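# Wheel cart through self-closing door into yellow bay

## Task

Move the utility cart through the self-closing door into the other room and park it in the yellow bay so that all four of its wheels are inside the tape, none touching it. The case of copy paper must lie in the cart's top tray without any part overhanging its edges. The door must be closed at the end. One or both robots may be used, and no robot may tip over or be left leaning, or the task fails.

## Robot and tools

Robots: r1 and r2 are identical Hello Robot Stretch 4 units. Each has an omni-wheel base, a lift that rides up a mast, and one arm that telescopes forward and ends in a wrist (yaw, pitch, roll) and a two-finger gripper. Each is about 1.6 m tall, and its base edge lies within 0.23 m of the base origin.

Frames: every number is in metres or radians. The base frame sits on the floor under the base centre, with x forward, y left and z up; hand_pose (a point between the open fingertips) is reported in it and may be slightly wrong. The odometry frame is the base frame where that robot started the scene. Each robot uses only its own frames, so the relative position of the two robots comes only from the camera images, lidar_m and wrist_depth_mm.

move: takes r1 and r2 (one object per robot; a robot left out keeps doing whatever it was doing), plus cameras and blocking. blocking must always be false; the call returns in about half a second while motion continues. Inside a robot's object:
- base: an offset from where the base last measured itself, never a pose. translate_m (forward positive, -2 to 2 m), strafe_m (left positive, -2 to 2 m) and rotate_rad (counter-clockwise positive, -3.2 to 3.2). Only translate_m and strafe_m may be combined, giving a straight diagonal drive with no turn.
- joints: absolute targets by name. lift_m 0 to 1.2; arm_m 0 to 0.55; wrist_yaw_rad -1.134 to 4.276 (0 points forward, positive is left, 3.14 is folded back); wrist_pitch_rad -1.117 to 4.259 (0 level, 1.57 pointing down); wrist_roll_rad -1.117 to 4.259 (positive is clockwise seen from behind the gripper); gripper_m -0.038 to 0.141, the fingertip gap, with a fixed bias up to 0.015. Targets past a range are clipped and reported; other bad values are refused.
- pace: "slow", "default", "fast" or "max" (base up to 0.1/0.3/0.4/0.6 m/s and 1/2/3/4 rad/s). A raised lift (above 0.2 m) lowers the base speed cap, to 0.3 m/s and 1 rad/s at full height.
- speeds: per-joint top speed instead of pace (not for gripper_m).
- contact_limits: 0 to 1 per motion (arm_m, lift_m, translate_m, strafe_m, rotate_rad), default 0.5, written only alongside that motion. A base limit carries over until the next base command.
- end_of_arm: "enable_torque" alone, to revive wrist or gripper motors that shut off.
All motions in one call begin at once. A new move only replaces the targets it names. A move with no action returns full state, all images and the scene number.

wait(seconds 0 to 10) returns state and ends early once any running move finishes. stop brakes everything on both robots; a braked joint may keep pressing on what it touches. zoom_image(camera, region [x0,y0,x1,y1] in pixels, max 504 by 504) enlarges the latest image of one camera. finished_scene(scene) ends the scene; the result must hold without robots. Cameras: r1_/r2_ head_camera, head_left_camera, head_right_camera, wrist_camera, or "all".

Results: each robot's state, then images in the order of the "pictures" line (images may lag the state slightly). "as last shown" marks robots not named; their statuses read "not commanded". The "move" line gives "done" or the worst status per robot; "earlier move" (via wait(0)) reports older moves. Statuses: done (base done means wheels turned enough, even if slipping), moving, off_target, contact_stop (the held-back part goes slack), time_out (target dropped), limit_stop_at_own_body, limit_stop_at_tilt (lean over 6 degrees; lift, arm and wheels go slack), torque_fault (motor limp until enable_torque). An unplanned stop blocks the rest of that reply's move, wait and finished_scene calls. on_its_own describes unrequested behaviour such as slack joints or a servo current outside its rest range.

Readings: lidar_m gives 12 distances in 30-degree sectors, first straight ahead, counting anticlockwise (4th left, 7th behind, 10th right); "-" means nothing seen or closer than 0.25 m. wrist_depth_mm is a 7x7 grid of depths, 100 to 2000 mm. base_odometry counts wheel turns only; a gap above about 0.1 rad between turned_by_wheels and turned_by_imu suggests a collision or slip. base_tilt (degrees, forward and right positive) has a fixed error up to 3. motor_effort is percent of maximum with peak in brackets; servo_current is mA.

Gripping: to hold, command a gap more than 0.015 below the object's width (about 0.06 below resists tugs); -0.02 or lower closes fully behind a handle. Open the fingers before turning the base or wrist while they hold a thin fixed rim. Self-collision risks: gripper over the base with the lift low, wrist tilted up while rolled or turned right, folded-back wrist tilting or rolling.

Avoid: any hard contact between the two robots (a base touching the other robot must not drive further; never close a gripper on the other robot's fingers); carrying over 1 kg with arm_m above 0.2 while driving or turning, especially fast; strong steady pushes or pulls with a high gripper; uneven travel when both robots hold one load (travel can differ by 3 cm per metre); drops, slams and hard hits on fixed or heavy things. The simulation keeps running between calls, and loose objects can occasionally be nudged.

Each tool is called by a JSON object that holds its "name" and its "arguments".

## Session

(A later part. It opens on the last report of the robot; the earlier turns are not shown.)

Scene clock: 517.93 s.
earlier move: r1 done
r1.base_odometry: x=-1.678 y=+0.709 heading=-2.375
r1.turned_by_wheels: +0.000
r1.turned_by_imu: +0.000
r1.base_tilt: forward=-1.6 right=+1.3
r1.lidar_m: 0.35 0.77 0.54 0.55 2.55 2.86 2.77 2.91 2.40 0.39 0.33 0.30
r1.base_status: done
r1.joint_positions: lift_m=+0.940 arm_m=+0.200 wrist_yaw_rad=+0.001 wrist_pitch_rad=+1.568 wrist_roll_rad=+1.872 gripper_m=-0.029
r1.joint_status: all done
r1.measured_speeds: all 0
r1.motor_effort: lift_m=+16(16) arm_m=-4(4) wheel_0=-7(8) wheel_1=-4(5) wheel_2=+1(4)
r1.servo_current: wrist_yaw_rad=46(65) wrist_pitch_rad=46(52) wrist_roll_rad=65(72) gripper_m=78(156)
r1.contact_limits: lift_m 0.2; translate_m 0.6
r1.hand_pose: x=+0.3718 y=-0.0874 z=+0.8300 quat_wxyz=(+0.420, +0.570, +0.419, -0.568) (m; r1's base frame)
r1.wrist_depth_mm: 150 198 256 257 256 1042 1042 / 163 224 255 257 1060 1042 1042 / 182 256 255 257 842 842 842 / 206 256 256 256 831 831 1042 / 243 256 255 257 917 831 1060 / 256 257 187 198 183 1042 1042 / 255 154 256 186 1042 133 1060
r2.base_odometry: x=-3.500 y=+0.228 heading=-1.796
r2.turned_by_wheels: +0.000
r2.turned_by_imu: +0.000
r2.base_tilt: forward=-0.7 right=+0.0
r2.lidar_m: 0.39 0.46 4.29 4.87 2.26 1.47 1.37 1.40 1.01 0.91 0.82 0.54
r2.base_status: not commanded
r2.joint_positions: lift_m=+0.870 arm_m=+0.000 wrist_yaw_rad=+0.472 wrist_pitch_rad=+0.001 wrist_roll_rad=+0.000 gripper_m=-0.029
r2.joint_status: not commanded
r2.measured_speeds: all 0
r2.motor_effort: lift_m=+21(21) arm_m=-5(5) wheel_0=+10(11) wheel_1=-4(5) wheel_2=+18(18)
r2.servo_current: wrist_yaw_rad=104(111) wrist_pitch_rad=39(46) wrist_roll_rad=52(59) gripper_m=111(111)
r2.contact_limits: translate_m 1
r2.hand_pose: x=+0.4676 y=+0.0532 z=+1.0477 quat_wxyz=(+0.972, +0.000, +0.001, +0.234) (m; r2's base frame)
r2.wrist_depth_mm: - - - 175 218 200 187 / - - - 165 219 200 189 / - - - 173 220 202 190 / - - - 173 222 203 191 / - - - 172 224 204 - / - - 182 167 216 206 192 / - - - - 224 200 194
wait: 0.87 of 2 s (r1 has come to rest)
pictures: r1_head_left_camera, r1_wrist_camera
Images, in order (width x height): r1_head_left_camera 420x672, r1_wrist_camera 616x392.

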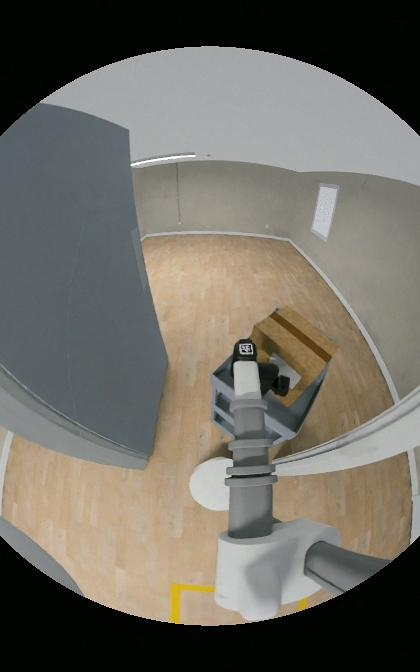

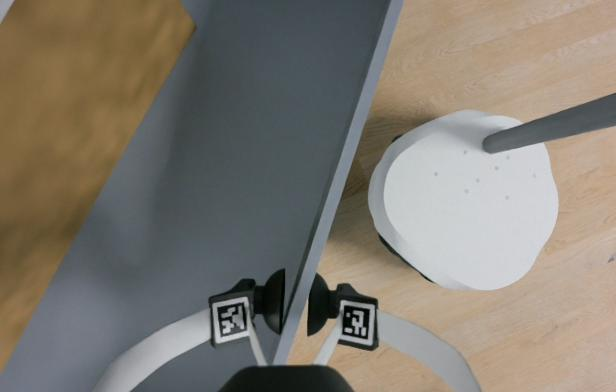

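{"name": "move", "arguments": {"blocking": false, "r1": {"joints":{"gripper_m":0.07}}}}

{"name": "wait", "arguments": {"seconds": 1.2}}

{"name": "move", "arguments": {"blocking": false, "r1": {"base":{"translate_m":-0.25},"pace":"slow","contact_limits":{"translate_m":0.6}}}}

{"name": "wait", "arguments": {"seconds": 1.6, "cameras": ["r1_wrist_camera"]}}

{"name": "wait", "arguments": {"seconds": 1.0, "cameras": ["r1_wrist_camera"]}}

{"name": "move", "arguments": {"blocking": false, "r1": {"joints":{"gripper_m":-0.03}}}}

{"name": "wait", "arguments": {"seconds": 2, "cameras": ["r1_wrist_camera","r1_head_left_camera"]}}

Scene clock: 563.60 s.
move: r1 moving
r1.base_odometry: x=-1.678 y=+0.709 heading=-2.375
r1.turned_by_wheels: +0.000
r1.turned_by_imu: +0.000
r1.base_tilt: forward=-1.6 right=+1.3
r1.lidar_m: 0.36 0.76 0.55 0.55 2.52 2.86 2.74 2.87 2.41 0.40 0.32 0.31
r1.base_status: not commanded
r1.joint_positions: lift_m=+0.940 arm_m=+0.200 wrist_yaw_rad=+0.001 wrist_pitch_rad=+1.568 wrist_roll_rad=+1.872 gripper_m=-0.004
r1.joint_status: gripper_m moving
r1.measured_speeds: translate_m=+0.000 strafe_m=+0.000 rotate_rad=+0.001 lift_m=+0.000 arm_m=+0.000 wrist_yaw_rad=+0.000 wrist_pitch_rad=+0.000 wrist_roll_rad=+0.000
r1.motor_effort: lift_m=+16(16) arm_m=-4(4) wheel_0=-6(7) wheel_1=-4(4) wheel_2=+1(2)
r1.servo_current: wrist_yaw_rad=52(59) wrist_pitch_rad=33(46) wrist_roll_rad=46(65) gripper_m=59(85)
r1.contact_limits: lift_m 0.2; translate_m 0.6
r1.hand_pose: x=+0.3718 y=-0.0874 z=+0.8300 quat_wxyz=(+0.420, +0.570, +0.419, -0.568) (m; r1's base frame)
r1.wrist_depth_mm: 149 198 257 258 259 1042 1060 / 163 221 259 258 1042 1060 1060 / 182 258 258 259 842 831 842 / 206 258 257 258 854 842 1042 / 242 257 258 259 904 842 1060 / 258 258 189 200 184 1060 1060 / 257 258 258 189 181 1042 1060
r2: as last shown
r2.base_tilt: forward=-0.6 right=+0.0
r2.lidar_m: 0.39 0.49 4.28 4.88 2.27 1.52 1.34 1.38 1.02 0.93 0.83 0.50
r2.servo_current: wrist_yaw_rad=104(104) wrist_pitch_rad=39(46) wrist_roll_rad=52(59) gripper_m=111(111)
r2.contact_limits: translate_m 1
r2.wrist_depth_mm: - - - 175 218 199 187 / - - - 165 220 201 189 / - - - 172 220 202 190 / - - - 172 221 204 190 / - - - 172 224 204 - / - - 182 167 216 206 192 / - - - - 224 201 193
pictures: none

Scene clock: 564.80 s.
earlier move: r1 done
r1.base_odometry: x=-1.678 y=+0.709 heading=-2.374
r1.turned_by_wheels: +0.000
r1.turned_by_imu: +0.000
r1.base_tilt: forward=-1.6 right=+1.3
r1.lidar_m: 0.36 0.75 0.55 0.55 2.53 2.86 2.75 2.90 2.37 0.41 0.33 0.31
r1.base_status: not commanded
r1.joint_positions: lift_m=+0.940 arm_m=+0.200 wrist_yaw_rad=+0.001 wrist_pitch_rad=+1.568 wrist_roll_rad=+1.872 gripper_m=+0.070
r1.joint_status: all done
r1.measured_speeds: all 0
r1.motor_effort: lift_m=+16(16) arm_m=-3(4) wheel_0=-4(7) wheel_1=-3(4) wheel_2=+1(2)
r1.servo_current: wrist_yaw_rad=59(65) wrist_pitch_rad=39(46) wrist_roll_rad=59(65) gripper_m=46(91)
r1.contact_limits: lift_m 0.2; translate_m 0.6
r1.hand_pose: x=+0.3718 y=-0.0874 z=+0.8300 quat_wxyz=(+0.420, +0.570, +0.419, -0.568) (m; r1's base frame)
r1.wrist_depth_mm: 150 198 257 258 257 1060 1042 / 163 224 257 257 1042 1025 1042 / 183 257 257 257 842 820 831 / 207 257 257 258 842 842 1042 / 244 258 258 257 917 831 1042 / 260 258 211 257 191 1042 1042 / 257 173 257 143 1042 1042 1042
r2.base_odometry: x=-3.500 y=+0.228 heading=-1.796
r2.turned_by_wheels: +0.000
r2.turned_by_imu: +0.000
r2.base_tilt: forward=-0.6 right=+0.0
r2.lidar_m: 0.40 0.48 4.27 4.86 2.29 1.51 1.35 1.40 1.03 0.92 0.82 0.54
r2.base_status: not commanded
r2.joint_positions: lift_m=+0.870 arm_m=+0.000 wrist_yaw_rad=+0.472 wrist_pitch_rad=+0.001 wrist_roll_rad=+0.000 gripper_m=-0.029
r2.joint_status: not commanded
r2.measured_speeds: all 0
r2.motor_effort: lift_m=+21(21) arm_m=-5(5) wheel_0=+10(11) wheel_1=-4(5) wheel_2=+18(18)
r2.servo_current: wrist_yaw_rad=104(111) wrist_pitch_rad=39(46) wrist_roll_rad=39(59) gripper_m=104(117)
r2.contact_limits: translate_m 1
r2.hand_pose: x=+0.4676 y=+0.0532 z=+1.0477 quat_wxyz=(+0.972, +0.000, +0.001, +0.234) (m; r2's base frame)
r2.wrist_depth_mm: - - - 175 217 200 187 / - - - 165 218 200 189 / - - - 173 220 203 190 / - - - 172 222 204 191 / - - - 172 224 204 - / - - 182 167 216 206 192 / - - - - 224 201 193
wait: 1.20 s; at rest by 1.17 s
pictures: none

Scene clock: 565.30 s.
move: r1 moving
r1.base_odometry: x=-1.669 y=+0.718 heading=-2.375
r1.turned_by_wheels: +0.000
r1.turned_by_imu: +0.000
r1.base_tilt: forward=-1.6 right=+1.3
r1.lidar_m: 0.37 0.78 0.56 0.54 2.54 2.84 2.75 2.86 2.39 0.41 0.34 0.32
r1.base_status: translate_m moving
r1.joint_positions: lift_m=+0.940 arm_m=+0.200 wrist_yaw_rad=+0.001 wrist_pitch_rad=+1.568 wrist_roll_rad=+1.872 gripper_m=+0.070
r1.joint_status: not commanded
r1.measured_speeds: translate_m=-0.049 strafe_m=-0.001 rotate_rad=+0.000 lift_m=+0.000 arm_m=+0.000 wrist_yaw_rad=+0.000 wrist_pitch_rad=+0.000 wrist_roll_rad=+0.000
r1.motor_effort: lift_m=+16(16) arm_m=-4(4) wheel_0=-4(6) wheel_1=-4(6) wheel_2=+7(7)
r1.servo_current: wrist_yaw_rad=59(65) wrist_pitch_rad=46(46) wrist_roll_rad=33(59) gripper_m=39(46)
r1.contact_limits: lift_m 0.2; translate_m 0.6
r1.hand_pose: x=+0.3718 y=-0.0874 z=+0.8300 quat_wxyz=(+0.420, +0.570, +0.419, -0.568) (m; r1's base frame)
r1.wrist_depth_mm: 159 211 257 256 1042 1042 1042 / 169 235 258 257 1060 1042 1042 / 193 257 257 257 917 831 842 / 219 256 257 257 842 831 1060 / 258 256 258 257 917 831 1025 / 256 258 212 1060 191 1042 1042 / 257 173 256 143 1042 1060 1060
r2: as last shown
r2.base_tilt: forward=-0.7 right=+0.0
r2.lidar_m: 0.41 0.47 4.30 4.88 2.26 1.52 1.36 1.37 1.03 0.93 0.78 0.54
r2.servo_current: wrist_yaw_rad=98(111) wrist_pitch_rad=33(46) wrist_roll_rad=39(52) gripper_m=111(111)
r2.contact_limits: translate_m 1
r2.wrist_depth_mm: - - - 176 218 200 187 / - - - 164 219 200 189 / - - - 172 220 202 190 / - - - 172 222 204 191 / - - - 172 224 204 - / - - 181 167 216 206 192 / - - - - 224 201 193
pictures: none

Scene clock: 566.90 s.
earlier move: r1 moving
r1.base_odometry: x=-1.562 y=+0.821 heading=-2.375
r1.turned_by_wheels: +0.000
r1.turned_by_imu: +0.000
r1.base_tilt: forward=-1.6 right=+1.3
r1.lidar_m: 0.40 0.76 0.59 0.78 2.56 2.72 2.60 2.73 2.39 0.77 0.46 0.35
r1.base_status: translate_m moving
r1.joint_positions: lift_m=+0.940 arm_m=+0.200 wrist_yaw_rad=+0.001 wrist_pitch_rad=+1.567 wrist_roll_rad=+1.872 gripper_m=+0.070
r1.joint_status: not commanded
r1.measured_speeds: translate_m=-0.100 strafe_m=+0.000 rotate_rad=-0.003 lift_m=+0.000 arm_m=+0.000 wrist_yaw_rad=+0.000 wrist_pitch_rad=+0.000 wrist_roll_rad=+0.000
r1.motor_effort: lift_m=+16(16) arm_m=-3(4) wheel_0=-4(9) wheel_1=-4(7) wheel_2=+5(8)
r1.servo_current: wrist_yaw_rad=46(65) wrist_pitch_rad=46(78) wrist_roll_rad=46(65) gripper_m=46(46)
r1.contact_limits: lift_m 0.2; translate_m 0.6
r1.hand_pose: x=+0.3721 y=-0.0874 z=+0.8300 quat_wxyz=(+0.420, +0.570, +0.419, -0.568) (m; r1's base frame)
r1.wrist_depth_mm: 179 257 258 257 1042 1042 1042 / 197 257 257 257 1060 1042 1060 / 223 258 257 258 1025 854 831 / 248 258 257 1042 831 831 1042 / 257 257 258 1042 917 842 1042 / 257 258 192 1042 191 1042 1042 / 259 257 188 152 1060 1042 1060
r2.base_odometry: x=-3.500 y=+0.228 heading=-1.796
r2.turned_by_wheels: +0.000
r2.turned_by_imu: +0.000
r2.base_tilt: forward=-0.7 right=+0.0
r2.lidar_m: 0.40 0.48 4.29 4.87 2.25 1.50 1.34 1.38 1.01 0.92 0.85 0.53
r2.base_status: not commanded
r2.joint_positions: lift_m=+0.870 arm_m=+0.000 wrist_yaw_rad=+0.472 wrist_pitch_rad=+0.001 wrist_roll_rad=+0.000 gripper_m=-0.029
r2.joint_status: not commanded
r2.measured_speeds: all 0
r2.motor_effort: lift_m=+21(21) arm_m=-5(5) wheel_0=+10(11) wheel_1=-5(5) wheel_2=+18(18)
r2.servo_current: wrist_yaw_rad=104(111) wrist_pitch_rad=39(46) wrist_roll_rad=46(59) gripper_m=117(117)
r2.contact_limits: translate_m 1
r2.hand_pose: x=+0.4676 y=+0.0532 z=+1.0477 quat_wxyz=(+0.972, +0.000, +0.001, +0.234) (m; r2's base frame)
r2.wrist_depth_mm: - - - 176 218 200 187 / - - - 166 220 200 189 / - - - 173 220 202 190 / - - - 172 222 202 190 / - - - 173 224 204 - / - - 182 167 216 206 192 / - - - - 223 201 193
wait: 1.60 s; no rest
pictures: r1_wrist_camera
Images, in order (width x height): r1_wrist_camera 616x392.

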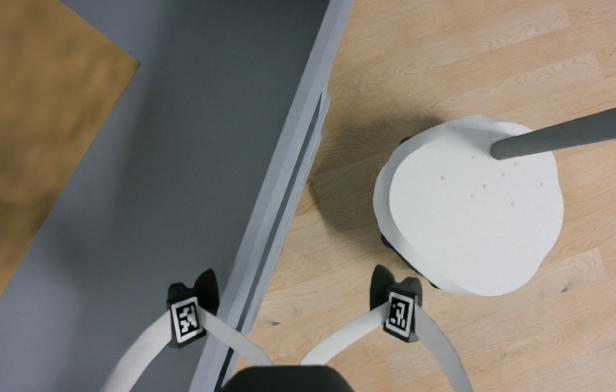

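Scene clock: 567.90 s.
earlier move: r1 moving
r1.base_odometry: x=-1.504 y=+0.877 heading=-2.375
r1.turned_by_wheels: +0.000
r1.turned_by_imu: +0.000
r1.base_tilt: forward=-1.6 right=+1.3
r1.lidar_m: 0.40 0.76 0.63 1.10 2.55 2.63 2.51 2.66 2.37 1.11 0.49 0.36
r1.base_status: translate_m moving
r1.joint_positions: lift_m=+0.940 arm_m=+0.200 wrist_yaw_rad=+0.001 wrist_pitch_rad=+1.567 wrist_roll_rad=+1.872 gripper_m=+0.070
r1.joint_status: not commanded
r1.measured_speeds: translate_m=-0.040 strafe_m=+0.000 rotate_rad=+0.002 lift_m=+0.000 arm_m=+0.000 wrist_yaw_rad=+0.000 wrist_pitch_rad=+0.000 wrist_roll_rad=+0.000
r1.motor_effort: lift_m=+16(16) arm_m=-4(4) wheel_0=-3(9) wheel_1=-5(7) wheel_2=+1(8)
r1.servo_current: wrist_yaw_rad=39(65) wrist_pitch_rad=39(78) wrist_roll_rad=39(65) gripper_m=46(46)
r1.contact_limits: lift_m 0.2; translate_m 0.6
r1.hand_pose: x=+0.3719 y=-0.0874 z=+0.8300 quat_wxyz=(+0.420, +0.570, +0.419, -0.568) (m; r1's base frame)
r1.wrist_depth_mm: 172 257 256 258 1060 1060 1078 / 191 258 257 258 1042 1042 1060 / 206 257 256 258 1042 831 831 / 239 257 257 1042 831 831 1042 / 258 257 258 1042 904 831 1042 / 258 257 188 1060 191 1042 1042 / 258 173 257 151 1025 1042 1042
r2.base_odometry: x=-3.500 y=+0.228 heading=-1.796
r2.turned_by_wheels: +0.000
r2.turned_by_imu: +0.000
r2.base_tilt: forward=-0.7 right=+0.0
r2.lidar_m: 0.41 0.51 4.28 4.89 2.28 1.51 1.37 1.37 1.02 0.93 0.85 0.51
r2.base_status: not commanded
r2.joint_positions: lift_m=+0.870 arm_m=+0.000 wrist_yaw_rad=+0.472 wrist_pitch_rad=+0.001 wrist_roll_rad=+0.000 gripper_m=-0.029
r2.joint_status: not commanded
r2.measured_speeds: all 0
r2.motor_effort: lift_m=+21(21) arm_m=-5(5) wheel_0=+10(11) wheel_1=-4(5) wheel_2=+18(18)
r2.servo_current: wrist_yaw_rad=104(111) wrist_pitch_rad=46(52) wrist_roll_rad=33(65) gripper_m=104(117)
r2.contact_limits: translate_m 1
r2.hand_pose: x=+0.4676 y=+0.0532 z=+1.0477 quat_wxyz=(+0.972, +0.000, +0.001, +0.234) (m; r2's base frame)
r2.wrist_depth_mm: - - - 176 219 200 187 / - - - 165 219 200 189 / - - - 172 220 202 190 / - - - 172 222 203 191 / - - - 172 224 204 - / - - 182 167 216 206 193 / - - - - 223 202 193
wait: 1.00 s; no rest
pictures: r1_wrist_camera
Images, in order (width x height): r1_wrist_camera 616x392.

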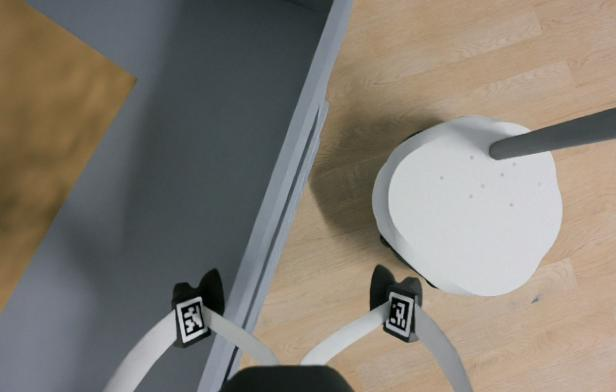

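Scene clock: 568.40 s.
earlier move: r1 moving
move: r1 moving
r1.base_odometry: x=-1.498 y=+0.883 heading=-2.375
r1.turned_by_wheels: +0.000
r1.turned_by_imu: +0.000
r1.base_tilt: forward=-1.6 right=+1.3
r1.lidar_m: 0.38 0.77 0.63 1.12 2.53 2.62 2.49 2.65 2.35 1.16 0.49 0.35
r1.base_status: translate_m moving
r1.joint_positions: lift_m=+0.940 arm_m=+0.200 wrist_yaw_rad=+0.001 wrist_pitch_rad=+1.565 wrist_roll_rad=+1.872 gripper_m=+0.051
r1.joint_status: gripper_m moving
r1.measured_speeds: translate_m=+0.000 strafe_m=+0.000 rotate_rad=+0.000 lift_m=+0.000 arm_m=+0.000 wrist_yaw_rad=+0.000 wrist_pitch_rad=-0.020 wrist_roll_rad=+0.000
r1.motor_effort: lift_m=+16(16) arm_m=-3(4) wheel_0=-5(5) wheel_1=-3(4) wheel_2=+2(4)
r1.servo_current: wrist_yaw_rad=46(52) wrist_pitch_rad=46(46) wrist_roll_rad=46(72) gripper_m=117(117)
r1.contact_limits: lift_m 0.2; translate_m 0.6
r1.hand_pose: x=+0.3726 y=-0.0874 z=+0.8300 quat_wxyz=(+0.421, +0.571, +0.418, -0.568) (m; r1's base frame)
r1.wrist_depth_mm: 176 258 257 258 1042 1060 1060 / 191 258 259 259 1060 1060 1025 / 206 259 259 257 1060 820 831 / 240 258 258 1060 842 831 1042 / 260 259 258 1042 1042 820 1042 / 259 258 190 1060 188 1042 1042 / 259 164 259 1060 1060 1025 1025
r2: as last shown
r2.lidar_m: 0.36 0.48 4.28 4.89 2.29 1.52 1.35 1.38 1.04 0.92 0.83 0.52
r2.motor_effort: lift_m=+21(21) arm_m=-5(5) wheel_0=+11(11) wheel_1=-4(5) wheel_2=+18(18)
r2.servo_current: wrist_yaw_rad=91(111) wrist_pitch_rad=39(46) wrist_roll_rad=59(59) gripper_m=111(111)
r2.contact_limits: translate_m 1
r2.wrist_depth_mm: - - - 176 217 199 187 / - - - 165 220 200 189 / - - - 173 220 202 189 / - - - 172 221 204 190 / - - - 172 224 205 - / - - 181 167 216 205 193 / - - - - 224 201 193
pictures: none

Scene clock: 569.60 s.
earlier move: r1 done
r1.base_odometry: x=-1.498 y=+0.883 heading=-2.375
r1.turned_by_wheels: +0.000
r1.turned_by_imu: +0.000
r1.base_tilt: forward=-1.6 right=+1.3
r1.lidar_m: 0.34 0.77 0.62 1.16 2.54 2.61 2.50 2.66 2.36 1.14 0.50 0.32
r1.base_status: done
r1.joint_positions: lift_m=+0.940 arm_m=+0.200 wrist_yaw_rad=+0.000 wrist_pitch_rad=+1.571 wrist_roll_rad=+1.872 gripper_m=-0.029
r1.joint_status: all done
r1.measured_speeds: all 0
r1.motor_effort: lift_m=+16(16) arm_m=+4(4) wheel_0=-5(6) wheel_1=-2(4) wheel_2=+0(4)
r1.servo_current: wrist_yaw_rad=52(59) wrist_pitch_rad=39(65) wrist_roll_rad=33(78) gripper_m=78(176)
r1.contact_limits: lift_m 0.2; translate_m 0.6
r1.hand_pose: x=+0.3708 y=-0.0874 z=+0.8300 quat_wxyz=(+0.419, +0.569, +0.419, -0.569) (m; r1's base frame)
r1.wrist_depth_mm: 141 255 255 256 257 1078 1042 / 150 207 257 257 1060 1060 1060 / 167 240 256 256 820 854 1060 / 194 254 255 257 842 854 1060 / 220 254 255 255 842 842 1078 / 249 253 185 198 182 1060 1060 / 252 253 253 186 1060 135 1060
r2.base_odometry: x=-3.500 y=+0.228 heading=-1.796
r2.turned_by_wheels: +0.000
r2.turned_by_imu: +0.000
r2.base_tilt: forward=-0.6 right=+0.0
r2.lidar_m: 0.39 0.49 4.28 4.87 2.27 1.52 1.37 1.39 1.02 0.93 0.82 0.51
r2.base_status: not commanded
r2.joint_positions: lift_m=+0.870 arm_m=+0.000 wrist_yaw_rad=+0.472 wrist_pitch_rad=+0.001 wrist_roll_rad=+0.000 gripper_m=-0.029
r2.joint_status: not commanded
r2.measured_speeds: all 0
r2.motor_effort: lift_m=+21(21) arm_m=-5(5) wheel_0=+10(11) wheel_1=-4(5) wheel_2=+18(18)
r2.servo_current: wrist_yaw_rad=85(111) wrist_pitch_rad=39(46) wrist_roll_rad=46(59) gripper_m=104(111)
r2.contact_limits: translate_m 1
r2.hand_pose: x=+0.4676 y=+0.0532 z=+1.0477 quat_wxyz=(+0.972, +0.000, +0.001, +0.234) (m; r2's base frame)
r2.wrist_depth_mm: - - - 176 217 200 188 / - - - 165 219 201 188 / - - - 172 220 202 190 / - - - 173 222 203 190 / - - - 172 224 205 - / - - 182 167 216 206 193 / - - - - 224 200 193
wait: 1.20 of 2 s (r1 has come to rest)
pictures: r1_head_left_camera, r1_wrist_camera
Images, in order (width x height): r1_head_left_camera 420x672, r1_wrist_camera 616x392.

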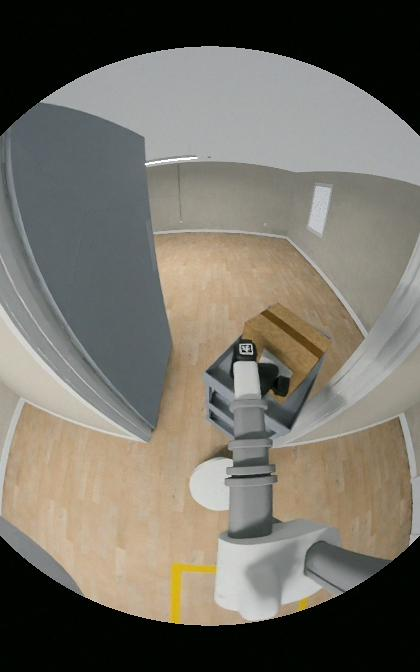

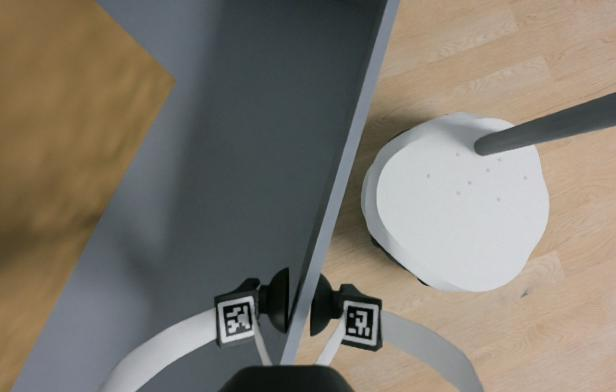

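{"name": "move", "arguments": {"blocking": false, "r1": {"joints":{"gripper_m":0.06}}}}

{"name": "wait", "arguments": {"seconds": 1.2}}

{"name": "move", "arguments": {"blocking": false, "r1": {"base":{"translate_m":0.105,"strafe_m":0.17},"joints":{"wrist_roll_rad":2.15},"speeds":{"wrist_roll_rad":0.3},"pace":"slow"}}}

{"name": "wait", "arguments": {"seconds": 3.5}}

{"name": "wait", "arguments": {"seconds": 0.1, "cameras": ["r1_wrist_camera","r1_head_left_camera","r1_head_right_camera"]}}

Scene clock: 633.73 s.
move: r1 moving
r1.base_odometry: x=-1.498 y=+0.883 heading=-2.375
r1.turned_by_wheels: +0.000
r1.turned_by_imu: +0.000
r1.base_tilt: forward=-1.6 right=+1.3
r1.lidar_m: 0.35 0.75 0.62 1.13 2.56 2.61 2.51 2.63 2.37 1.13 0.48 0.31
r1.base_status: not commanded
r1.joint_positions: lift_m=+0.940 arm_m=+0.200 wrist_yaw_rad=+0.000 wrist_pitch_rad=+1.572 wrist_roll_rad=+1.872 gripper_m=-0.004
r1.joint_status: gripper_m moving
r1.measured_speeds: translate_m=+0.000 strafe_m=+0.000 rotate_rad=+0.001 lift_m=+0.000 arm_m=+0.000 wrist_yaw_rad=+0.000 wrist_pitch_rad=+0.000 wrist_roll_rad=+0.000
r1.motor_effort: lift_m=+16(16) arm_m=+4(4) wheel_0=-6(6) wheel_1=-2(2) wheel_2=+0(0)
r1.servo_current: wrist_yaw_rad=46(59) wrist_pitch_rad=26(46) wrist_roll_rad=46(52) gripper_m=72(91)
r1.contact_limits: lift_m 0.2; translate_m 0.6
r1.hand_pose: x=+0.3707 y=-0.0874 z=+0.8300 quat_wxyz=(+0.419, +0.569, +0.420, -0.570) (m; r1's base frame)
r1.wrist_depth_mm: 144 190 258 259 259 1060 1060 / 150 206 258 259 1060 1060 1060 / 167 238 257 258 842 854 1060 / 192 255 256 259 842 842 1078 / 220 255 256 257 866 831 1060 / 250 255 206 200 185 1060 1060 / 254 255 256 160 1060 1060 1042
r2: as last shown
r2.lidar_m: 0.40 0.48 4.28 4.88 2.27 1.52 1.37 1.38 1.03 0.92 0.81 0.53
r2.servo_current: wrist_yaw_rad=98(104) wrist_pitch_rad=46(46) wrist_roll_rad=46(65) gripper_m=117(117)
r2.contact_limits: translate_m 1
r2.wrist_depth_mm: - - - 175 217 200 187 / - - - 166 219 200 189 / - - - 173 220 202 190 / - - - 173 222 204 190 / - - - 173 224 204 - / - - 182 167 216 205 192 / - - - - 223 201 193
pictures: none

Scene clock: 634.83 s.
earlier move: r1 done
r1.base_odometry: x=-1.498 y=+0.883 heading=-2.375
r1.turned_by_wheels: +0.000
r1.turned_by_imu: +0.000
r1.base_tilt: forward=-1.6 right=+1.3
r1.lidar_m: 0.34 0.75 0.63 1.14 2.54 2.61 2.50 2.64 2.36 1.14 0.49 0.31
r1.base_status: not commanded
r1.joint_positions: lift_m=+0.940 arm_m=+0.200 wrist_yaw_rad=+0.000 wrist_pitch_rad=+1.572 wrist_roll_rad=+1.872 gripper_m=+0.060
r1.joint_status: all done
r1.measured_speeds: all 0
r1.motor_effort: lift_m=+16(16) arm_m=+4(4) wheel_0=-4(6) wheel_1=-1(2) wheel_2=+0(0)
r1.servo_current: wrist_yaw_rad=52(65) wrist_pitch_rad=52(52) wrist_roll_rad=46(72) gripper_m=46(91)
r1.contact_limits: lift_m 0.2; translate_m 0.6
r1.hand_pose: x=+0.3707 y=-0.0874 z=+0.8300 quat_wxyz=(+0.419, +0.569, +0.420, -0.570) (m; r1's base frame)
r1.wrist_depth_mm: 143 184 257 257 259 1042 1042 / 149 204 257 258 1060 1042 1060 / 167 237 256 258 831 842 1060 / 191 257 257 258 831 831 1060 / 220 257 257 258 854 842 1060 / 250 255 212 258 188 1042 1060 / 255 255 256 143 1042 1078 1060
r2.base_odometry: x=-3.500 y=+0.228 heading=-1.796
r2.turned_by_wheels: +0.000
r2.turned_by_imu: +0.000
r2.base_tilt: forward=-0.6 right=+0.0
r2.lidar_m: 0.40 0.49 4.28 4.88 2.29 1.50 1.35 1.37 1.01 0.93 0.83 0.53
r2.base_status: not commanded
r2.joint_positions: lift_m=+0.870 arm_m=+0.000 wrist_yaw_rad=+0.472 wrist_pitch_rad=+0.001 wrist_roll_rad=+0.000 gripper_m=-0.029
r2.joint_status: not commanded
r2.measured_speeds: all 0
r2.motor_effort: lift_m=+21(21) arm_m=-5(5) wheel_0=+10(11) wheel_1=-4(5) wheel_2=+18(18)
r2.servo_current: wrist_yaw_rad=98(117) wrist_pitch_rad=39(46) wrist_roll_rad=52(65) gripper_m=111(117)
r2.contact_limits: translate_m 1
r2.hand_pose: x=+0.4676 y=+0.0532 z=+1.0477 quat_wxyz=(+0.972, +0.000, +0.001, +0.234) (m; r2's base frame)
r2.wrist_depth_mm: - - - 176 218 200 188 / - - - 165 220 200 189 / - - - 173 221 202 190 / - - - 173 222 203 190 / - - - 172 224 204 - / - - 182 167 216 205 192 / - - - - 224 201 193
wait: 1.10 of 1.2 s (r1 has come to rest)
pictures: none

Scene clock: 635.33 s.
move: r1 moving
r1.base_odometry: x=-1.495 y=+0.871 heading=-2.375
r1.turned_by_wheels: +0.000
r1.turned_by_imu: +0.000
r1.base_tilt: forward=-1.6 right=+1.3
r1.lidar_m: 0.36 0.75 0.63 1.12 2.52 2.64 2.50 2.66 2.39 1.09 0.32 0.32
r1.base_status: translate_m moving; strafe_m moving
r1.joint_positions: lift_m=+0.940 arm_m=+0.200 wrist_yaw_rad=+0.000 wrist_pitch_rad=+1.572 wrist_roll_rad=+1.996 gripper_m=+0.060
r1.joint_status: wrist_roll_rad moving
r1.measured_speeds: translate_m=+0.025 strafe_m=+0.041 rotate_rad=+0.001 lift_m=+0.000 arm_m=+0.000 wrist_yaw_rad=+0.000 wrist_pitch_rad=+0.000 wrist_roll_rad=+0.300
r1.motor_effort: lift_m=+16(16) arm_m=+4(4) wheel_0=-6(8) wheel_1=+4(6) wheel_2=-3(4)
r1.servo_current: wrist_yaw_rad=52(59) wrist_pitch_rad=39(52) wrist_roll_rad=65(78) gripper_m=46(46)
r1.contact_limits: lift_m 0.2
r1.hand_pose: x=+0.3707 y=-0.0874 z=+0.8300 quat_wxyz=(+0.383, +0.594, +0.384, -0.594) (m; r1's base frame)
r1.wrist_depth_mm: 149 256 257 259 1060 1060 1078 / 160 229 257 259 1060 1060 1078 / 177 251 258 258 842 854 1078 / 198 256 257 259 842 842 1078 / 217 255 257 256 1042 842 1060 / 242 256 211 256 187 1042 1078 / 256 257 256 143 1078 1042 1060
r2: as last shown
r2.base_tilt: forward=-0.7 right=+0.0
r2.lidar_m: 0.39 0.47 4.26 4.90 2.28 1.50 1.37 1.39 1.04 0.91 0.83 0.52
r2.motor_effort: lift_m=+20(21) arm_m=-5(5) wheel_0=+10(11) wheel_1=-4(5) wheel_2=+18(18)
r2.servo_current: wrist_yaw_rad=104(111) wrist_pitch_rad=46(46) wrist_roll_rad=52(59) gripper_m=111(111)
r2.contact_limits: translate_m 1
r2.wrist_depth_mm: - - - 176 216 200 187 / - - - 166 220 201 189 / - - - 172 220 202 190 / - - - 172 222 203 191 / - - - 172 224 204 - / - - 182 167 216 206 193 / - - - - 224 201 194
pictures: none

Scene clock: 638.10 s.
earlier move: r1 done
r1.base_odometry: x=-1.456 y=+0.688 heading=-2.375
r1.turned_by_wheels: +0.000
r1.turned_by_imu: +0.001
r1.base_tilt: forward=-1.6 right=+1.3
r1.lidar_m: 0.37 0.53 0.43 0.72 2.35 2.70 2.61 2.75 2.55 0.69 0.33 0.33
r1.base_status: done
r1.joint_positions: lift_m=+0.940 arm_m=+0.200 wrist_yaw_rad=+0.000 wrist_pitch_rad=+1.572 wrist_roll_rad=+2.148 gripper_m=+0.060
r1.joint_status: all done
r1.measured_speeds: all 0
r1.motor_effort: lift_m=+16(16) arm_m=+4(4) wheel_0=-4(8) wheel_1=+2(8) wheel_2=-4(6)
r1.servo_current: wrist_yaw_rad=33(65) wrist_pitch_rad=39(52) wrist_roll_rad=39(78) gripper_m=33(52)
r1.contact_limits: lift_m 0.2
r1.hand_pose: x=+0.3707 y=-0.0874 z=+0.8300 quat_wxyz=(+0.337, +0.621, +0.337, -0.622) (m; r1's base frame)
r1.wrist_depth_mm: 242 257 257 1060 1042 1042 508 / 257 257 259 1042 1060 842 1060 / 256 257 258 1025 831 831 1078 / 255 256 257 1042 842 831 1042 / 256 255 257 1042 1025 1060 1060 / 254 257 196 1042 187 1060 1060 / 254 153 256 143 1025 1042 1060
r2.base_odometry: x=-3.500 y=+0.228 heading=-1.796
r2.turned_by_wheels: +0.000
r2.turned_by_imu: +0.000
r2.base_tilt: forward=-0.6 right=+0.0
r2.lidar_m: 0.40 0.48 4.28 4.88 2.28 1.49 1.35 1.37 1.03 0.92 0.81 0.52
r2.base_status: not commanded
r2.joint_positions: lift_m=+0.870 arm_m=+0.000 wrist_yaw_rad=+0.472 wrist_pitch_rad=+0.001 wrist_roll_rad=+0.000 gripper_m=-0.029
r2.joint_status: not commanded
r2.measured_speeds: all 0
r2.motor_effort: lift_m=+21(21) arm_m=-5(5) wheel_0=+10(11) wheel_1=-5(5) wheel_2=+18(19)
r2.servo_current: wrist_yaw_rad=91(117) wrist_pitch_rad=39(46) wrist_roll_rad=46(72) gripper_m=104(111)
r2.contact_limits: translate_m 1
r2.hand_pose: x=+0.4676 y=+0.0532 z=+1.0477 quat_wxyz=(+0.972, +0.000, +0.001, +0.234) (m; r2's base frame)
r2.wrist_depth_mm: - - - 176 218 200 187 / - - - 165 220 200 189 / - - - 172 220 202 190 / - - - 172 221 204 191 / - - - 172 224 205 - / - - 182 167 217 206 192 / - - - - 223 200 193
wait: 2.77 of 3.5 s (r1 has come to rest)
pictures: none

Scene clock: 638.20 s.
r1.base_odometry: x=-1.456 y=+0.688 heading=-2.375
r1.turned_by_wheels: +0.000
r1.turned_by_imu: +0.000
r1.base_tilt: forward=-1.6 right=+1.3
r1.lidar_m: 0.39 0.52 0.43 0.69 2.36 2.74 2.63 2.75 2.54 0.69 0.33 0.34
r1.base_status: done
r1.joint_positions: lift_m=+0.940 arm_m=+0.200 wrist_yaw_rad=+0.000 wrist_pitch_rad=+1.572 wrist_roll_rad=+2.148 gripper_m=+0.060
r1.joint_status: all done
r1.measured_speeds: all 0
r1.motor_effort: lift_m=+16(16) arm_m=+4(4) wheel_0=-4(8) wheel_1=+2(8) wheel_2=-3(6)
r1.servo_current: wrist_yaw_rad=39(65) wrist_pitch_rad=39(52) wrist_roll_rad=39(78) gripper_m=39(52)
r1.contact_limits: lift_m 0.2
r1.hand_pose: x=+0.3707 y=-0.0874 z=+0.8300 quat_wxyz=(+0.337, +0.621, +0.337, -0.622) (m; r1's base frame)
r1.wrist_depth_mm: 243 257 258 1060 1060 1078 508 / 256 257 258 1060 1042 842 1060 / 255 257 258 1042 831 831 1042 / 255 256 257 1042 842 831 1078 / 256 257 256 1042 1042 1060 1060 / 255 255 194 1042 189 1042 1042 / 256 154 256 143 1042 1042 1060
r2.base_odometry: x=-3.500 y=+0.228 heading=-1.796
r2.turned_by_wheels: +0.000
r2.turned_by_imu: +0.000
r2.base_tilt: forward=-0.7 right=+0.0
r2.lidar_m: 0.41 0.50 4.29 4.85 2.31 1.52 1.36 1.37 0.99 0.92 0.82 0.51
r2.base_status: not commanded
r2.joint_positions: lift_m=+0.870 arm_m=+0.000 wrist_yaw_rad=+0.472 wrist_pitch_rad=+0.001 wrist_roll_rad=+0.000 gripper_m=-0.029
r2.joint_status: not commanded
r2.measured_speeds: all 0
r2.motor_effort: lift_m=+21(21) arm_m=-5(5) wheel_0=+10(11) wheel_1=-4(5) wheel_2=+18(19)
r2.servo_current: wrist_yaw_rad=104(117) wrist_pitch_rad=46(46) wrist_roll_rad=46(72) gripper_m=111(111)
r2.contact_limits: translate_m 1
r2.hand_pose: x=+0.4676 y=+0.0532 z=+1.0477 quat_wxyz=(+0.972, +0.000, +0.001, +0.234) (m; r2's base frame)
r2.wrist_depth_mm: - - - 175 218 199 187 / - - - 165 220 200 188 / - - - 173 220 202 190 / - - - 172 221 203 190 / - - - 172 223 205 - / - - 182 167 216 206 191 / - - - - 224 201 193
wait: 0.10 s; no rest
pictures: r1_head_left_camera, r1_head_right_camera, r1_wrist_camera
Images, in order (width x height): r1_head_left_camera 420x672, r1_head_right_camera 420x672, r1_wrist_camera 616x392.

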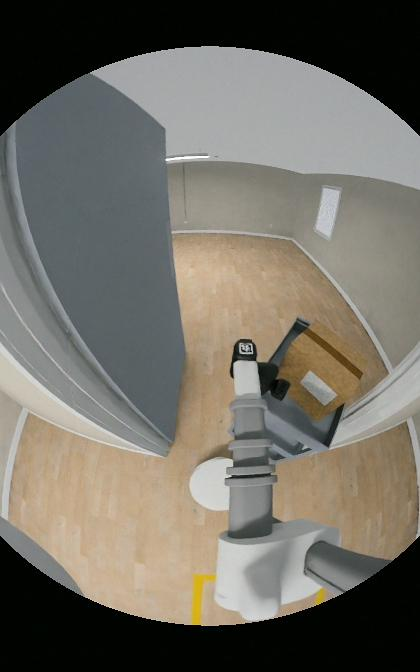

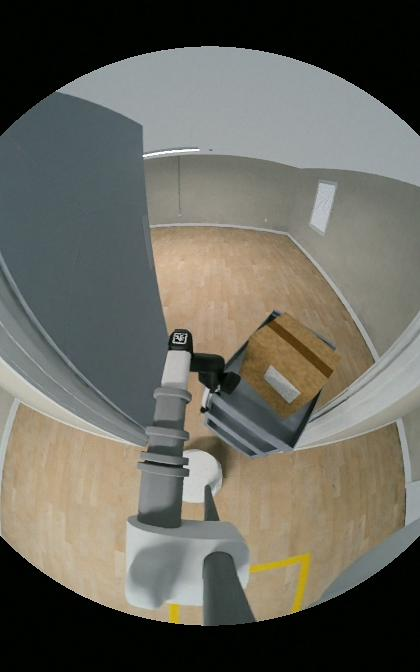

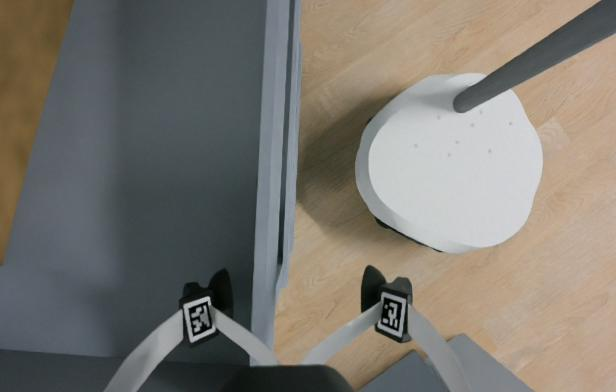

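{"name": "move", "arguments": {"blocking": false, "r1": {"base":{"translate_m":-0.12,"strafe_m":0.02},"pace":"slow","contact_limits":{"translate_m":0.5}}}}

{"name": "wait", "arguments": {"seconds": 1.9, "cameras": ["r1_wrist_camera"]}}

{"name": "wait", "arguments": {"seconds": 0.7, "cameras": ["r1_wrist_camera","r1_head_right_camera"]}}

Scene clock: 647.83 s.
move: r1 moving
r1.base_odometry: x=-1.445 y=+0.695 heading=-2.375
r1.turned_by_wheels: +0.000
r1.turned_by_imu: +0.000
r1.base_tilt: forward=-1.6 right=+1.3
r1.lidar_m: 0.38 0.51 0.46 0.79 2.36 2.70 2.61 2.75 2.55 0.75 0.34 0.34
r1.base_status: translate_m moving; strafe_m moving
r1.joint_positions: lift_m=+0.940 arm_m=+0.200 wrist_yaw_rad=+0.000 wrist_pitch_rad=+1.572 wrist_roll_rad=+2.148 gripper_m=+0.060
r1.joint_status: not commanded
r1.measured_speeds: translate_m=-0.049 strafe_m=+0.007 rotate_rad=-0.002 lift_m=+0.000 arm_m=+0.000 wrist_yaw_rad=+0.000 wrist_pitch_rad=+0.000 wrist_roll_rad=+0.000
r1.motor_effort: lift_m=+16(16) arm_m=+4(4) wheel_0=-5(7) wheel_1=-4(5) wheel_2=+6(6)
r1.servo_current: wrist_yaw_rad=46(59) wrist_pitch_rad=39(52) wrist_roll_rad=52(65) gripper_m=39(46)
r1.contact_limits: lift_m 0.2; translate_m 0.5
r1.hand_pose: x=+0.3707 y=-0.0874 z=+0.8300 quat_wxyz=(+0.337, +0.621, +0.337, -0.622) (m; r1's base frame)
r1.wrist_depth_mm: 253 257 258 1042 1060 1060 504 / 255 257 257 1060 1078 854 1060 / 256 256 257 1042 854 842 1042 / 254 256 257 1060 842 842 1060 / 256 256 257 1060 1060 1060 1060 / 255 255 195 1060 187 1078 1060 / 254 154 192 153 1060 1042 1060
r2: as last shown
r2.base_tilt: forward=-0.6 right=+0.0
r2.lidar_m: 0.39 0.51 4.26 4.88 2.31 1.50 1.36 1.37 1.03 0.92 0.81 0.52
r2.motor_effort: lift_m=+21(21) arm_m=-5(5) wheel_0=+11(11) wheel_1=-4(5) wheel_2=+18(18)
r2.servo_current: wrist_yaw_rad=98(104) wrist_pitch_rad=39(46) wrist_roll_rad=39(52) gripper_m=104(117)
r2.contact_limits: translate_m 1
r2.wrist_depth_mm: - - - 176 218 200 187 / - - - 165 220 200 188 / - - - 172 220 202 190 / - - - 172 223 203 190 / - - - 172 223 204 - / - - 181 167 216 206 192 / - - - - 223 200 193
pictures: none

Scene clock: 649.73 s.
earlier move: r1 moving
r1.base_odometry: x=-1.356 y=+0.756 heading=-2.376
r1.turned_by_wheels: +0.000
r1.turned_by_imu: +0.000
r1.base_tilt: forward=-1.6 right=+1.3
r1.lidar_m: 0.40 0.54 0.47 1.23 2.34 2.61 2.50 2.62 2.54 1.16 0.37 0.36
r1.base_status: translate_m moving; strafe_m moving
r1.joint_positions: lift_m=+0.940 arm_m=+0.200 wrist_yaw_rad=+0.001 wrist_pitch_rad=+1.567 wrist_roll_rad=+2.148 gripper_m=+0.060
r1.joint_status: not commanded
r1.measured_speeds: all 0
r1.motor_effort: lift_m=+16(16) arm_m=-4(4) wheel_0=-7(12) wheel_1=-2(6) wheel_2=+2(9)
r1.servo_current: wrist_yaw_rad=39(65) wrist_pitch_rad=46(59) wrist_roll_rad=52(65) gripper_m=33(52)
r1.contact_limits: lift_m 0.2; translate_m 0.5
r1.hand_pose: x=+0.3720 y=-0.0874 z=+0.8300 quat_wxyz=(+0.338, +0.623, +0.337, -0.620) (m; r1's base frame)
r1.wrist_depth_mm: 257 258 258 1042 1060 1025 1042 / 258 257 257 1060 1060 831 1025 / 258 257 257 1042 842 842 1025 / 258 258 258 1042 854 842 1060 / 258 258 258 1042 1060 1060 1042 / 257 258 191 1042 188 1042 1042 / 258 162 189 1060 1060 1025 1042
r2.base_odometry: x=-3.500 y=+0.228 heading=-1.796
r2.turned_by_wheels: +0.000
r2.turned_by_imu: +0.000
r2.base_tilt: forward=-0.7 right=+0.0
r2.lidar_m: 0.41 0.50 4.31 4.88 2.30 1.51 1.37 1.40 1.02 0.91 0.83 0.53
r2.base_status: not commanded
r2.joint_positions: lift_m=+0.870 arm_m=+0.000 wrist_yaw_rad=+0.472 wrist_pitch_rad=+0.001 wrist_roll_rad=+0.000 gripper_m=-0.029
r2.joint_status: not commanded
r2.measured_speeds: all 0
r2.motor_effort: lift_m=+21(21) arm_m=-5(5) wheel_0=+10(11) wheel_1=-5(5) wheel_2=+18(18)
r2.servo_current: wrist_yaw_rad=104(111) wrist_pitch_rad=46(46) wrist_roll_rad=52(59) gripper_m=111(117)
r2.contact_limits: translate_m 1
r2.hand_pose: x=+0.4676 y=+0.0532 z=+1.0477 quat_wxyz=(+0.972, +0.000, +0.001, +0.234) (m; r2's base frame)
r2.wrist_depth_mm: - - - 175 216 200 187 / - - - 165 219 201 189 / - - - 172 220 202 190 / - - - 172 222 203 191 / - - - 172 223 205 - / - - 182 167 216 205 192 / - - - - 222 201 193
wait: 1.90 s; no rest
pictures: r1_wrist_camera
Images, in order (width x height): r1_wrist_camera 616x392.

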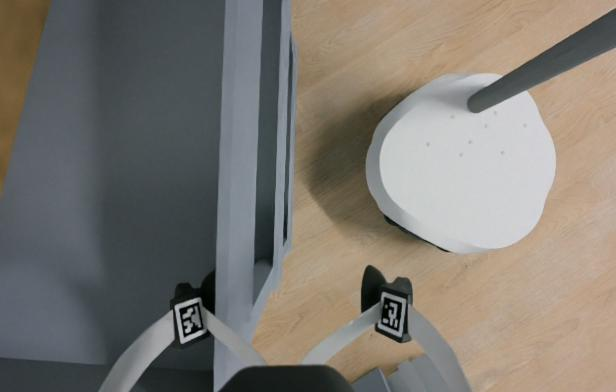

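Scene clock: 649.83 s.
earlier move: r1 done
r1.base_odometry: x=-1.356 y=+0.756 heading=-2.376
r1.turned_by_wheels: +0.000
r1.turned_by_imu: +0.000
r1.base_tilt: forward=-1.6 right=+1.3
r1.lidar_m: 0.41 0.53 0.48 1.24 2.35 2.59 2.48 2.61 2.58 1.20 0.37 0.35
r1.base_status: done
r1.joint_positions: lift_m=+0.940 arm_m=+0.200 wrist_yaw_rad=+0.001 wrist_pitch_rad=+1.567 wrist_roll_rad=+2.148 gripper_m=+0.060
r1.joint_status: not commanded
r1.measured_speeds: all 0
r1.motor_effort: lift_m=+16(16) arm_m=-4(4) wheel_0=-6(12) wheel_1=-2(6) wheel_2=+3(9)
r1.servo_current: wrist_yaw_rad=39(65) wrist_pitch_rad=39(59) wrist_roll_rad=52(65) gripper_m=46(52)
r1.contact_limits: lift_m 0.2; translate_m 0.5
r1.hand_pose: x=+0.3720 y=-0.0874 z=+0.8300 quat_wxyz=(+0.338, +0.623, +0.337, -0.620) (m; r1's base frame)
r1.wrist_depth_mm: 257 257 257 1042 1060 1042 1042 / 258 258 258 1060 1042 831 1042 / 258 257 257 1042 831 820 1025 / 259 259 258 1042 842 842 1042 / 259 257 257 1025 1042 1060 1042 / 257 258 191 1042 188 1042 1042 / 259 162 189 1060 1025 1025 1060
r2.base_odometry: x=-3.500 y=+0.228 heading=-1.796
r2.turned_by_wheels: +0.000
r2.turned_by_imu: +0.000
r2.base_tilt: forward=-0.7 right=+0.0
r2.lidar_m: 0.38 0.48 4.29 4.87 2.29 1.51 1.34 1.39 1.03 0.92 0.80 0.53
r2.base_status: not commanded
r2.joint_positions: lift_m=+0.870 arm_m=+0.000 wrist_yaw_rad=+0.472 wrist_pitch_rad=+0.001 wrist_roll_rad=+0.000 gripper_m=-0.029
r2.joint_status: not commanded
r2.measured_speeds: all 0
r2.motor_effort: lift_m=+21(21) arm_m=-5(5) wheel_0=+10(11) wheel_1=-4(5) wheel_2=+18(18)
r2.servo_current: wrist_yaw_rad=98(111) wrist_pitch_rad=39(46) wrist_roll_rad=46(59) gripper_m=104(117)
r2.contact_limits: translate_m 1
r2.hand_pose: x=+0.4676 y=+0.0532 z=+1.0477 quat_wxyz=(+0.972, +0.000, +0.001, +0.234) (m; r2's base frame)
r2.wrist_depth_mm: - - - 175 217 200 187 / - - - 165 219 201 189 / - - - 173 220 201 190 / - - - 172 221 204 190 / - - - 172 224 204 - / - - 182 167 216 206 192 / - - - - 223 201 193
wait: 0.10 of 0.7 s (r1 has come to rest)
pictures: r1_head_right_camera, r1_wrist_camera
Images, in order (width x height): r1_head_right_camera 420x672, r1_wrist_camera 616x392.

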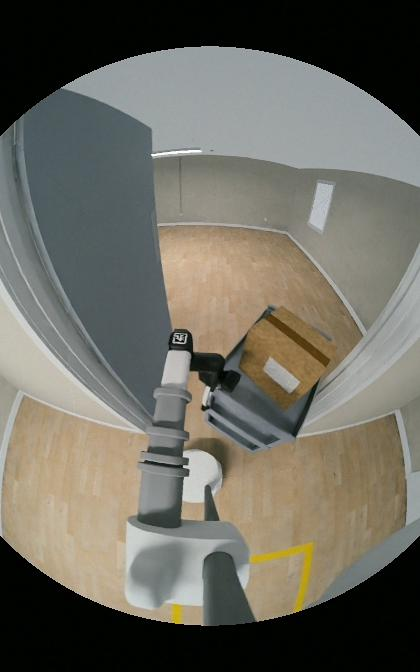

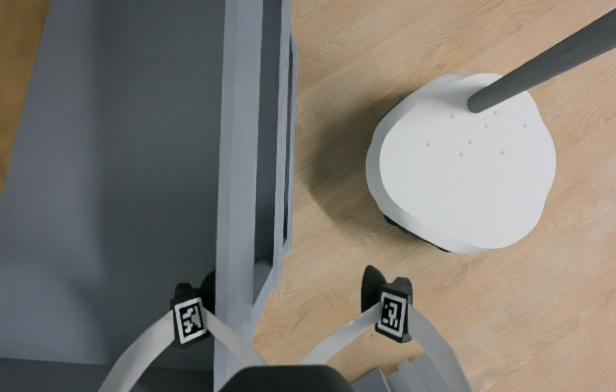

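{"name": "move", "arguments": {"blocking": false, "r1": {"base":{"translate_m":-0.15},"pace":"slow","contact_limits":{"translate_m":0.4}}}}

{"name": "wait", "arguments": {"seconds": 2.5, "cameras": ["r1_wrist_camera","r1_head_right_camera"]}}

{"name": "zoom_image", "arguments": {"camera": "r1_head_right_camera", "region": [150, 280, 400, 480]}}

Scene clock: 656.80 s.
move: r1 moving
r1.base_odometry: x=-1.347 y=+0.765 heading=-2.376
r1.turned_by_wheels: +0.000
r1.turned_by_imu: -0.001
r1.base_tilt: forward=-1.6 right=+1.2
r1.lidar_m: 0.40 0.53 0.48 1.26 2.33 2.58 2.47 2.62 2.57 1.24 0.38 0.35
r1.base_status: translate_m moving
r1.joint_positions: lift_m=+0.940 arm_m=+0.200 wrist_yaw_rad=+0.001 wrist_pitch_rad=+1.565 wrist_roll_rad=+2.148 gripper_m=+0.060
r1.joint_status: not commanded
r1.measured_speeds: translate_m=-0.049 strafe_m=+0.001 rotate_rad=-0.002 lift_m=+0.000 arm_m=+0.000 wrist_yaw_rad=+0.000 wrist_pitch_rad=-0.007 wrist_roll_rad=+0.000
r1.motor_effort: lift_m=+16(16) arm_m=-4(4) wheel_0=-7(9) wheel_1=-3(5) wheel_2=+9(9)
r1.servo_current: wrist_yaw_rad=52(52) wrist_pitch_rad=46(59) wrist_roll_rad=65(65) gripper_m=39(46)
r1.contact_limits: lift_m 0.2; translate_m 0.4
r1.hand_pose: x=+0.3727 y=-0.0874 z=+0.8300 quat_wxyz=(+0.338, +0.623, +0.336, -0.620) (m; r1's base frame)
r1.wrist_depth_mm: 258 258 256 1060 1060 1025 1025 / 258 258 257 1042 1042 831 1008 / 258 258 241 1042 831 820 1042 / 259 258 258 1042 831 809 1060 / 259 258 262 1042 1025 1042 1042 / 260 259 209 1042 187 1042 1060 / 262 156 189 1060 1042 1060 1060
r2: as last shown
r2.base_tilt: forward=-0.6 right=+0.0
r2.lidar_m: 0.40 0.48 4.27 4.87 2.29 1.50 1.36 1.38 1.02 0.91 0.81 0.52
r2.motor_effort: lift_m=+21(21) arm_m=-5(5) wheel_0=+11(11) wheel_1=-4(5) wheel_2=+18(18)
r2.servo_current: wrist_yaw_rad=104(111) wrist_pitch_rad=46(46) wrist_roll_rad=46(46) gripper_m=104(111)
r2.contact_limits: translate_m 1
r2.wrist_depth_mm: - - - 175 218 200 187 / - - - 166 219 200 189 / - - - 173 220 203 190 / - - - 172 222 202 191 / - - - 172 223 204 - / - - 182 167 216 206 193 / - - - - 224 201 193
pictures: none

Scene clock: 659.07 s.
earlier move: r1 done
r1.base_odometry: x=-1.248 y=+0.860 heading=-2.376
r1.turned_by_wheels: +0.000
r1.turned_by_imu: +0.000
r1.base_tilt: forward=-1.6 right=+1.3
r1.lidar_m: 0.40 0.59 0.59 1.78 2.35 2.45 2.32 2.45 2.58 1.75 0.41 0.37
r1.base_status: done
r1.joint_positions: lift_m=+0.940 arm_m=+0.200 wrist_yaw_rad=+0.001 wrist_pitch_rad=+1.564 wrist_roll_rad=+2.148 gripper_m=+0.060
r1.joint_status: not commanded
r1.measured_speeds: all 0
r1.motor_effort: lift_m=+16(16) arm_m=-4(4) wheel_0=-4(9) wheel_1=-4(7) wheel_2=+4(10)
r1.servo_current: wrist_yaw_rad=59(72) wrist_pitch_rad=46(59) wrist_roll_rad=39(65) gripper_m=46(46)
r1.contact_limits: lift_m 0.2; translate_m 0.4
r1.hand_pose: x=+0.3729 y=-0.0874 z=+0.8300 quat_wxyz=(+0.338, +0.624, +0.336, -0.619) (m; r1's base frame)
r1.wrist_depth_mm: 257 258 228 1042 1060 1042 1042 / 258 257 257 1042 1042 820 1042 / 258 258 238 1060 842 831 1008 / 259 259 259 1042 842 820 1060 / 259 258 257 1042 1042 1060 1042 / 259 258 197 1060 187 1042 1042 / 258 259 258 1042 1042 1042 1042
r2.base_odometry: x=-3.500 y=+0.228 heading=-1.796
r2.turned_by_wheels: +0.000
r2.turned_by_imu: +0.000
r2.base_tilt: forward=-0.7 right=+0.0
r2.lidar_m: 0.39 0.50 4.30 4.86 2.28 1.50 1.36 1.36 1.02 0.92 0.82 0.54
r2.base_status: not commanded
r2.joint_positions: lift_m=+0.870 arm_m=+0.000 wrist_yaw_rad=+0.472 wrist_pitch_rad=+0.001 wrist_roll_rad=+0.000 gripper_m=-0.029
r2.joint_status: not commanded
r2.measured_speeds: all 0
r2.on_its_own: wrist_yaw_rad is at rest, and its servo_current (117 mA) is outside its rest range (0 to 104 mA)
r2.motor_effort: lift_m=+21(21) arm_m=-5(5) wheel_0=+10(11) wheel_1=-4(5) wheel_2=+18(18)
r2.servo_current: wrist_yaw_rad=117(117) wrist_pitch_rad=39(46) wrist_roll_rad=46(59) gripper_m=98(111)
r2.contact_limits: translate_m 1
r2.hand_pose: x=+0.4676 y=+0.0532 z=+1.0477 quat_wxyz=(+0.972, +0.000, +0.001, +0.234) (m; r2's base frame)
r2.wrist_depth_mm: - - - 175 219 200 187 / - - - 165 220 201 189 / - - - 173 220 202 190 / - - - 173 222 203 191 / - - - 172 224 205 - / - - 182 167 217 205 192 / - - - - 223 201 193
wait: 2.27 of 2.5 s (r1 has come to rest)
pictures: r1_head_right_camera, r1_wrist_camera
Images, in order (width x height): r1_head_right_camera 420x672, r1_wrist_camera 616x392.

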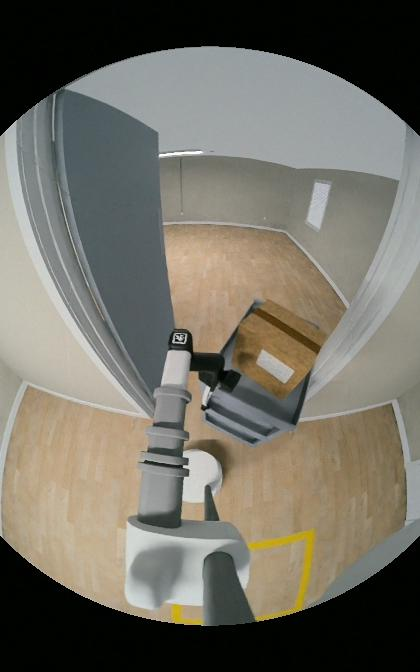

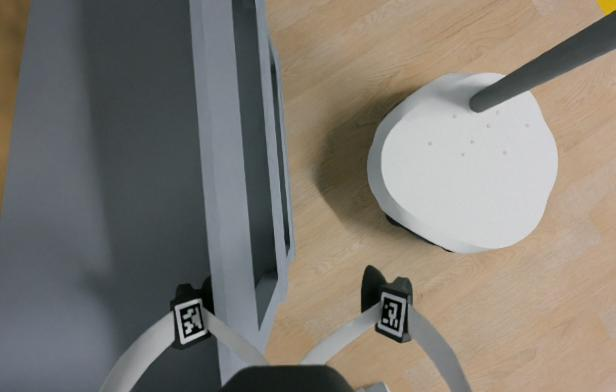

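Scaled by 2.016 from the camera's 420x672 image, which has a finer 600x960 frame.

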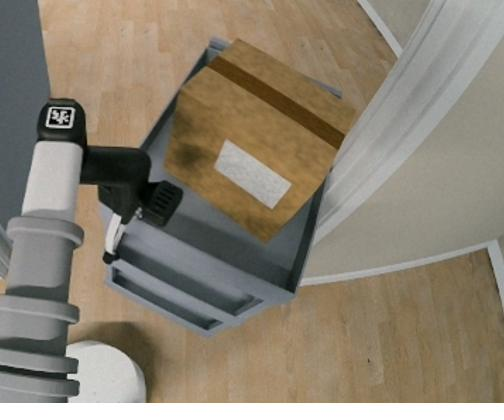

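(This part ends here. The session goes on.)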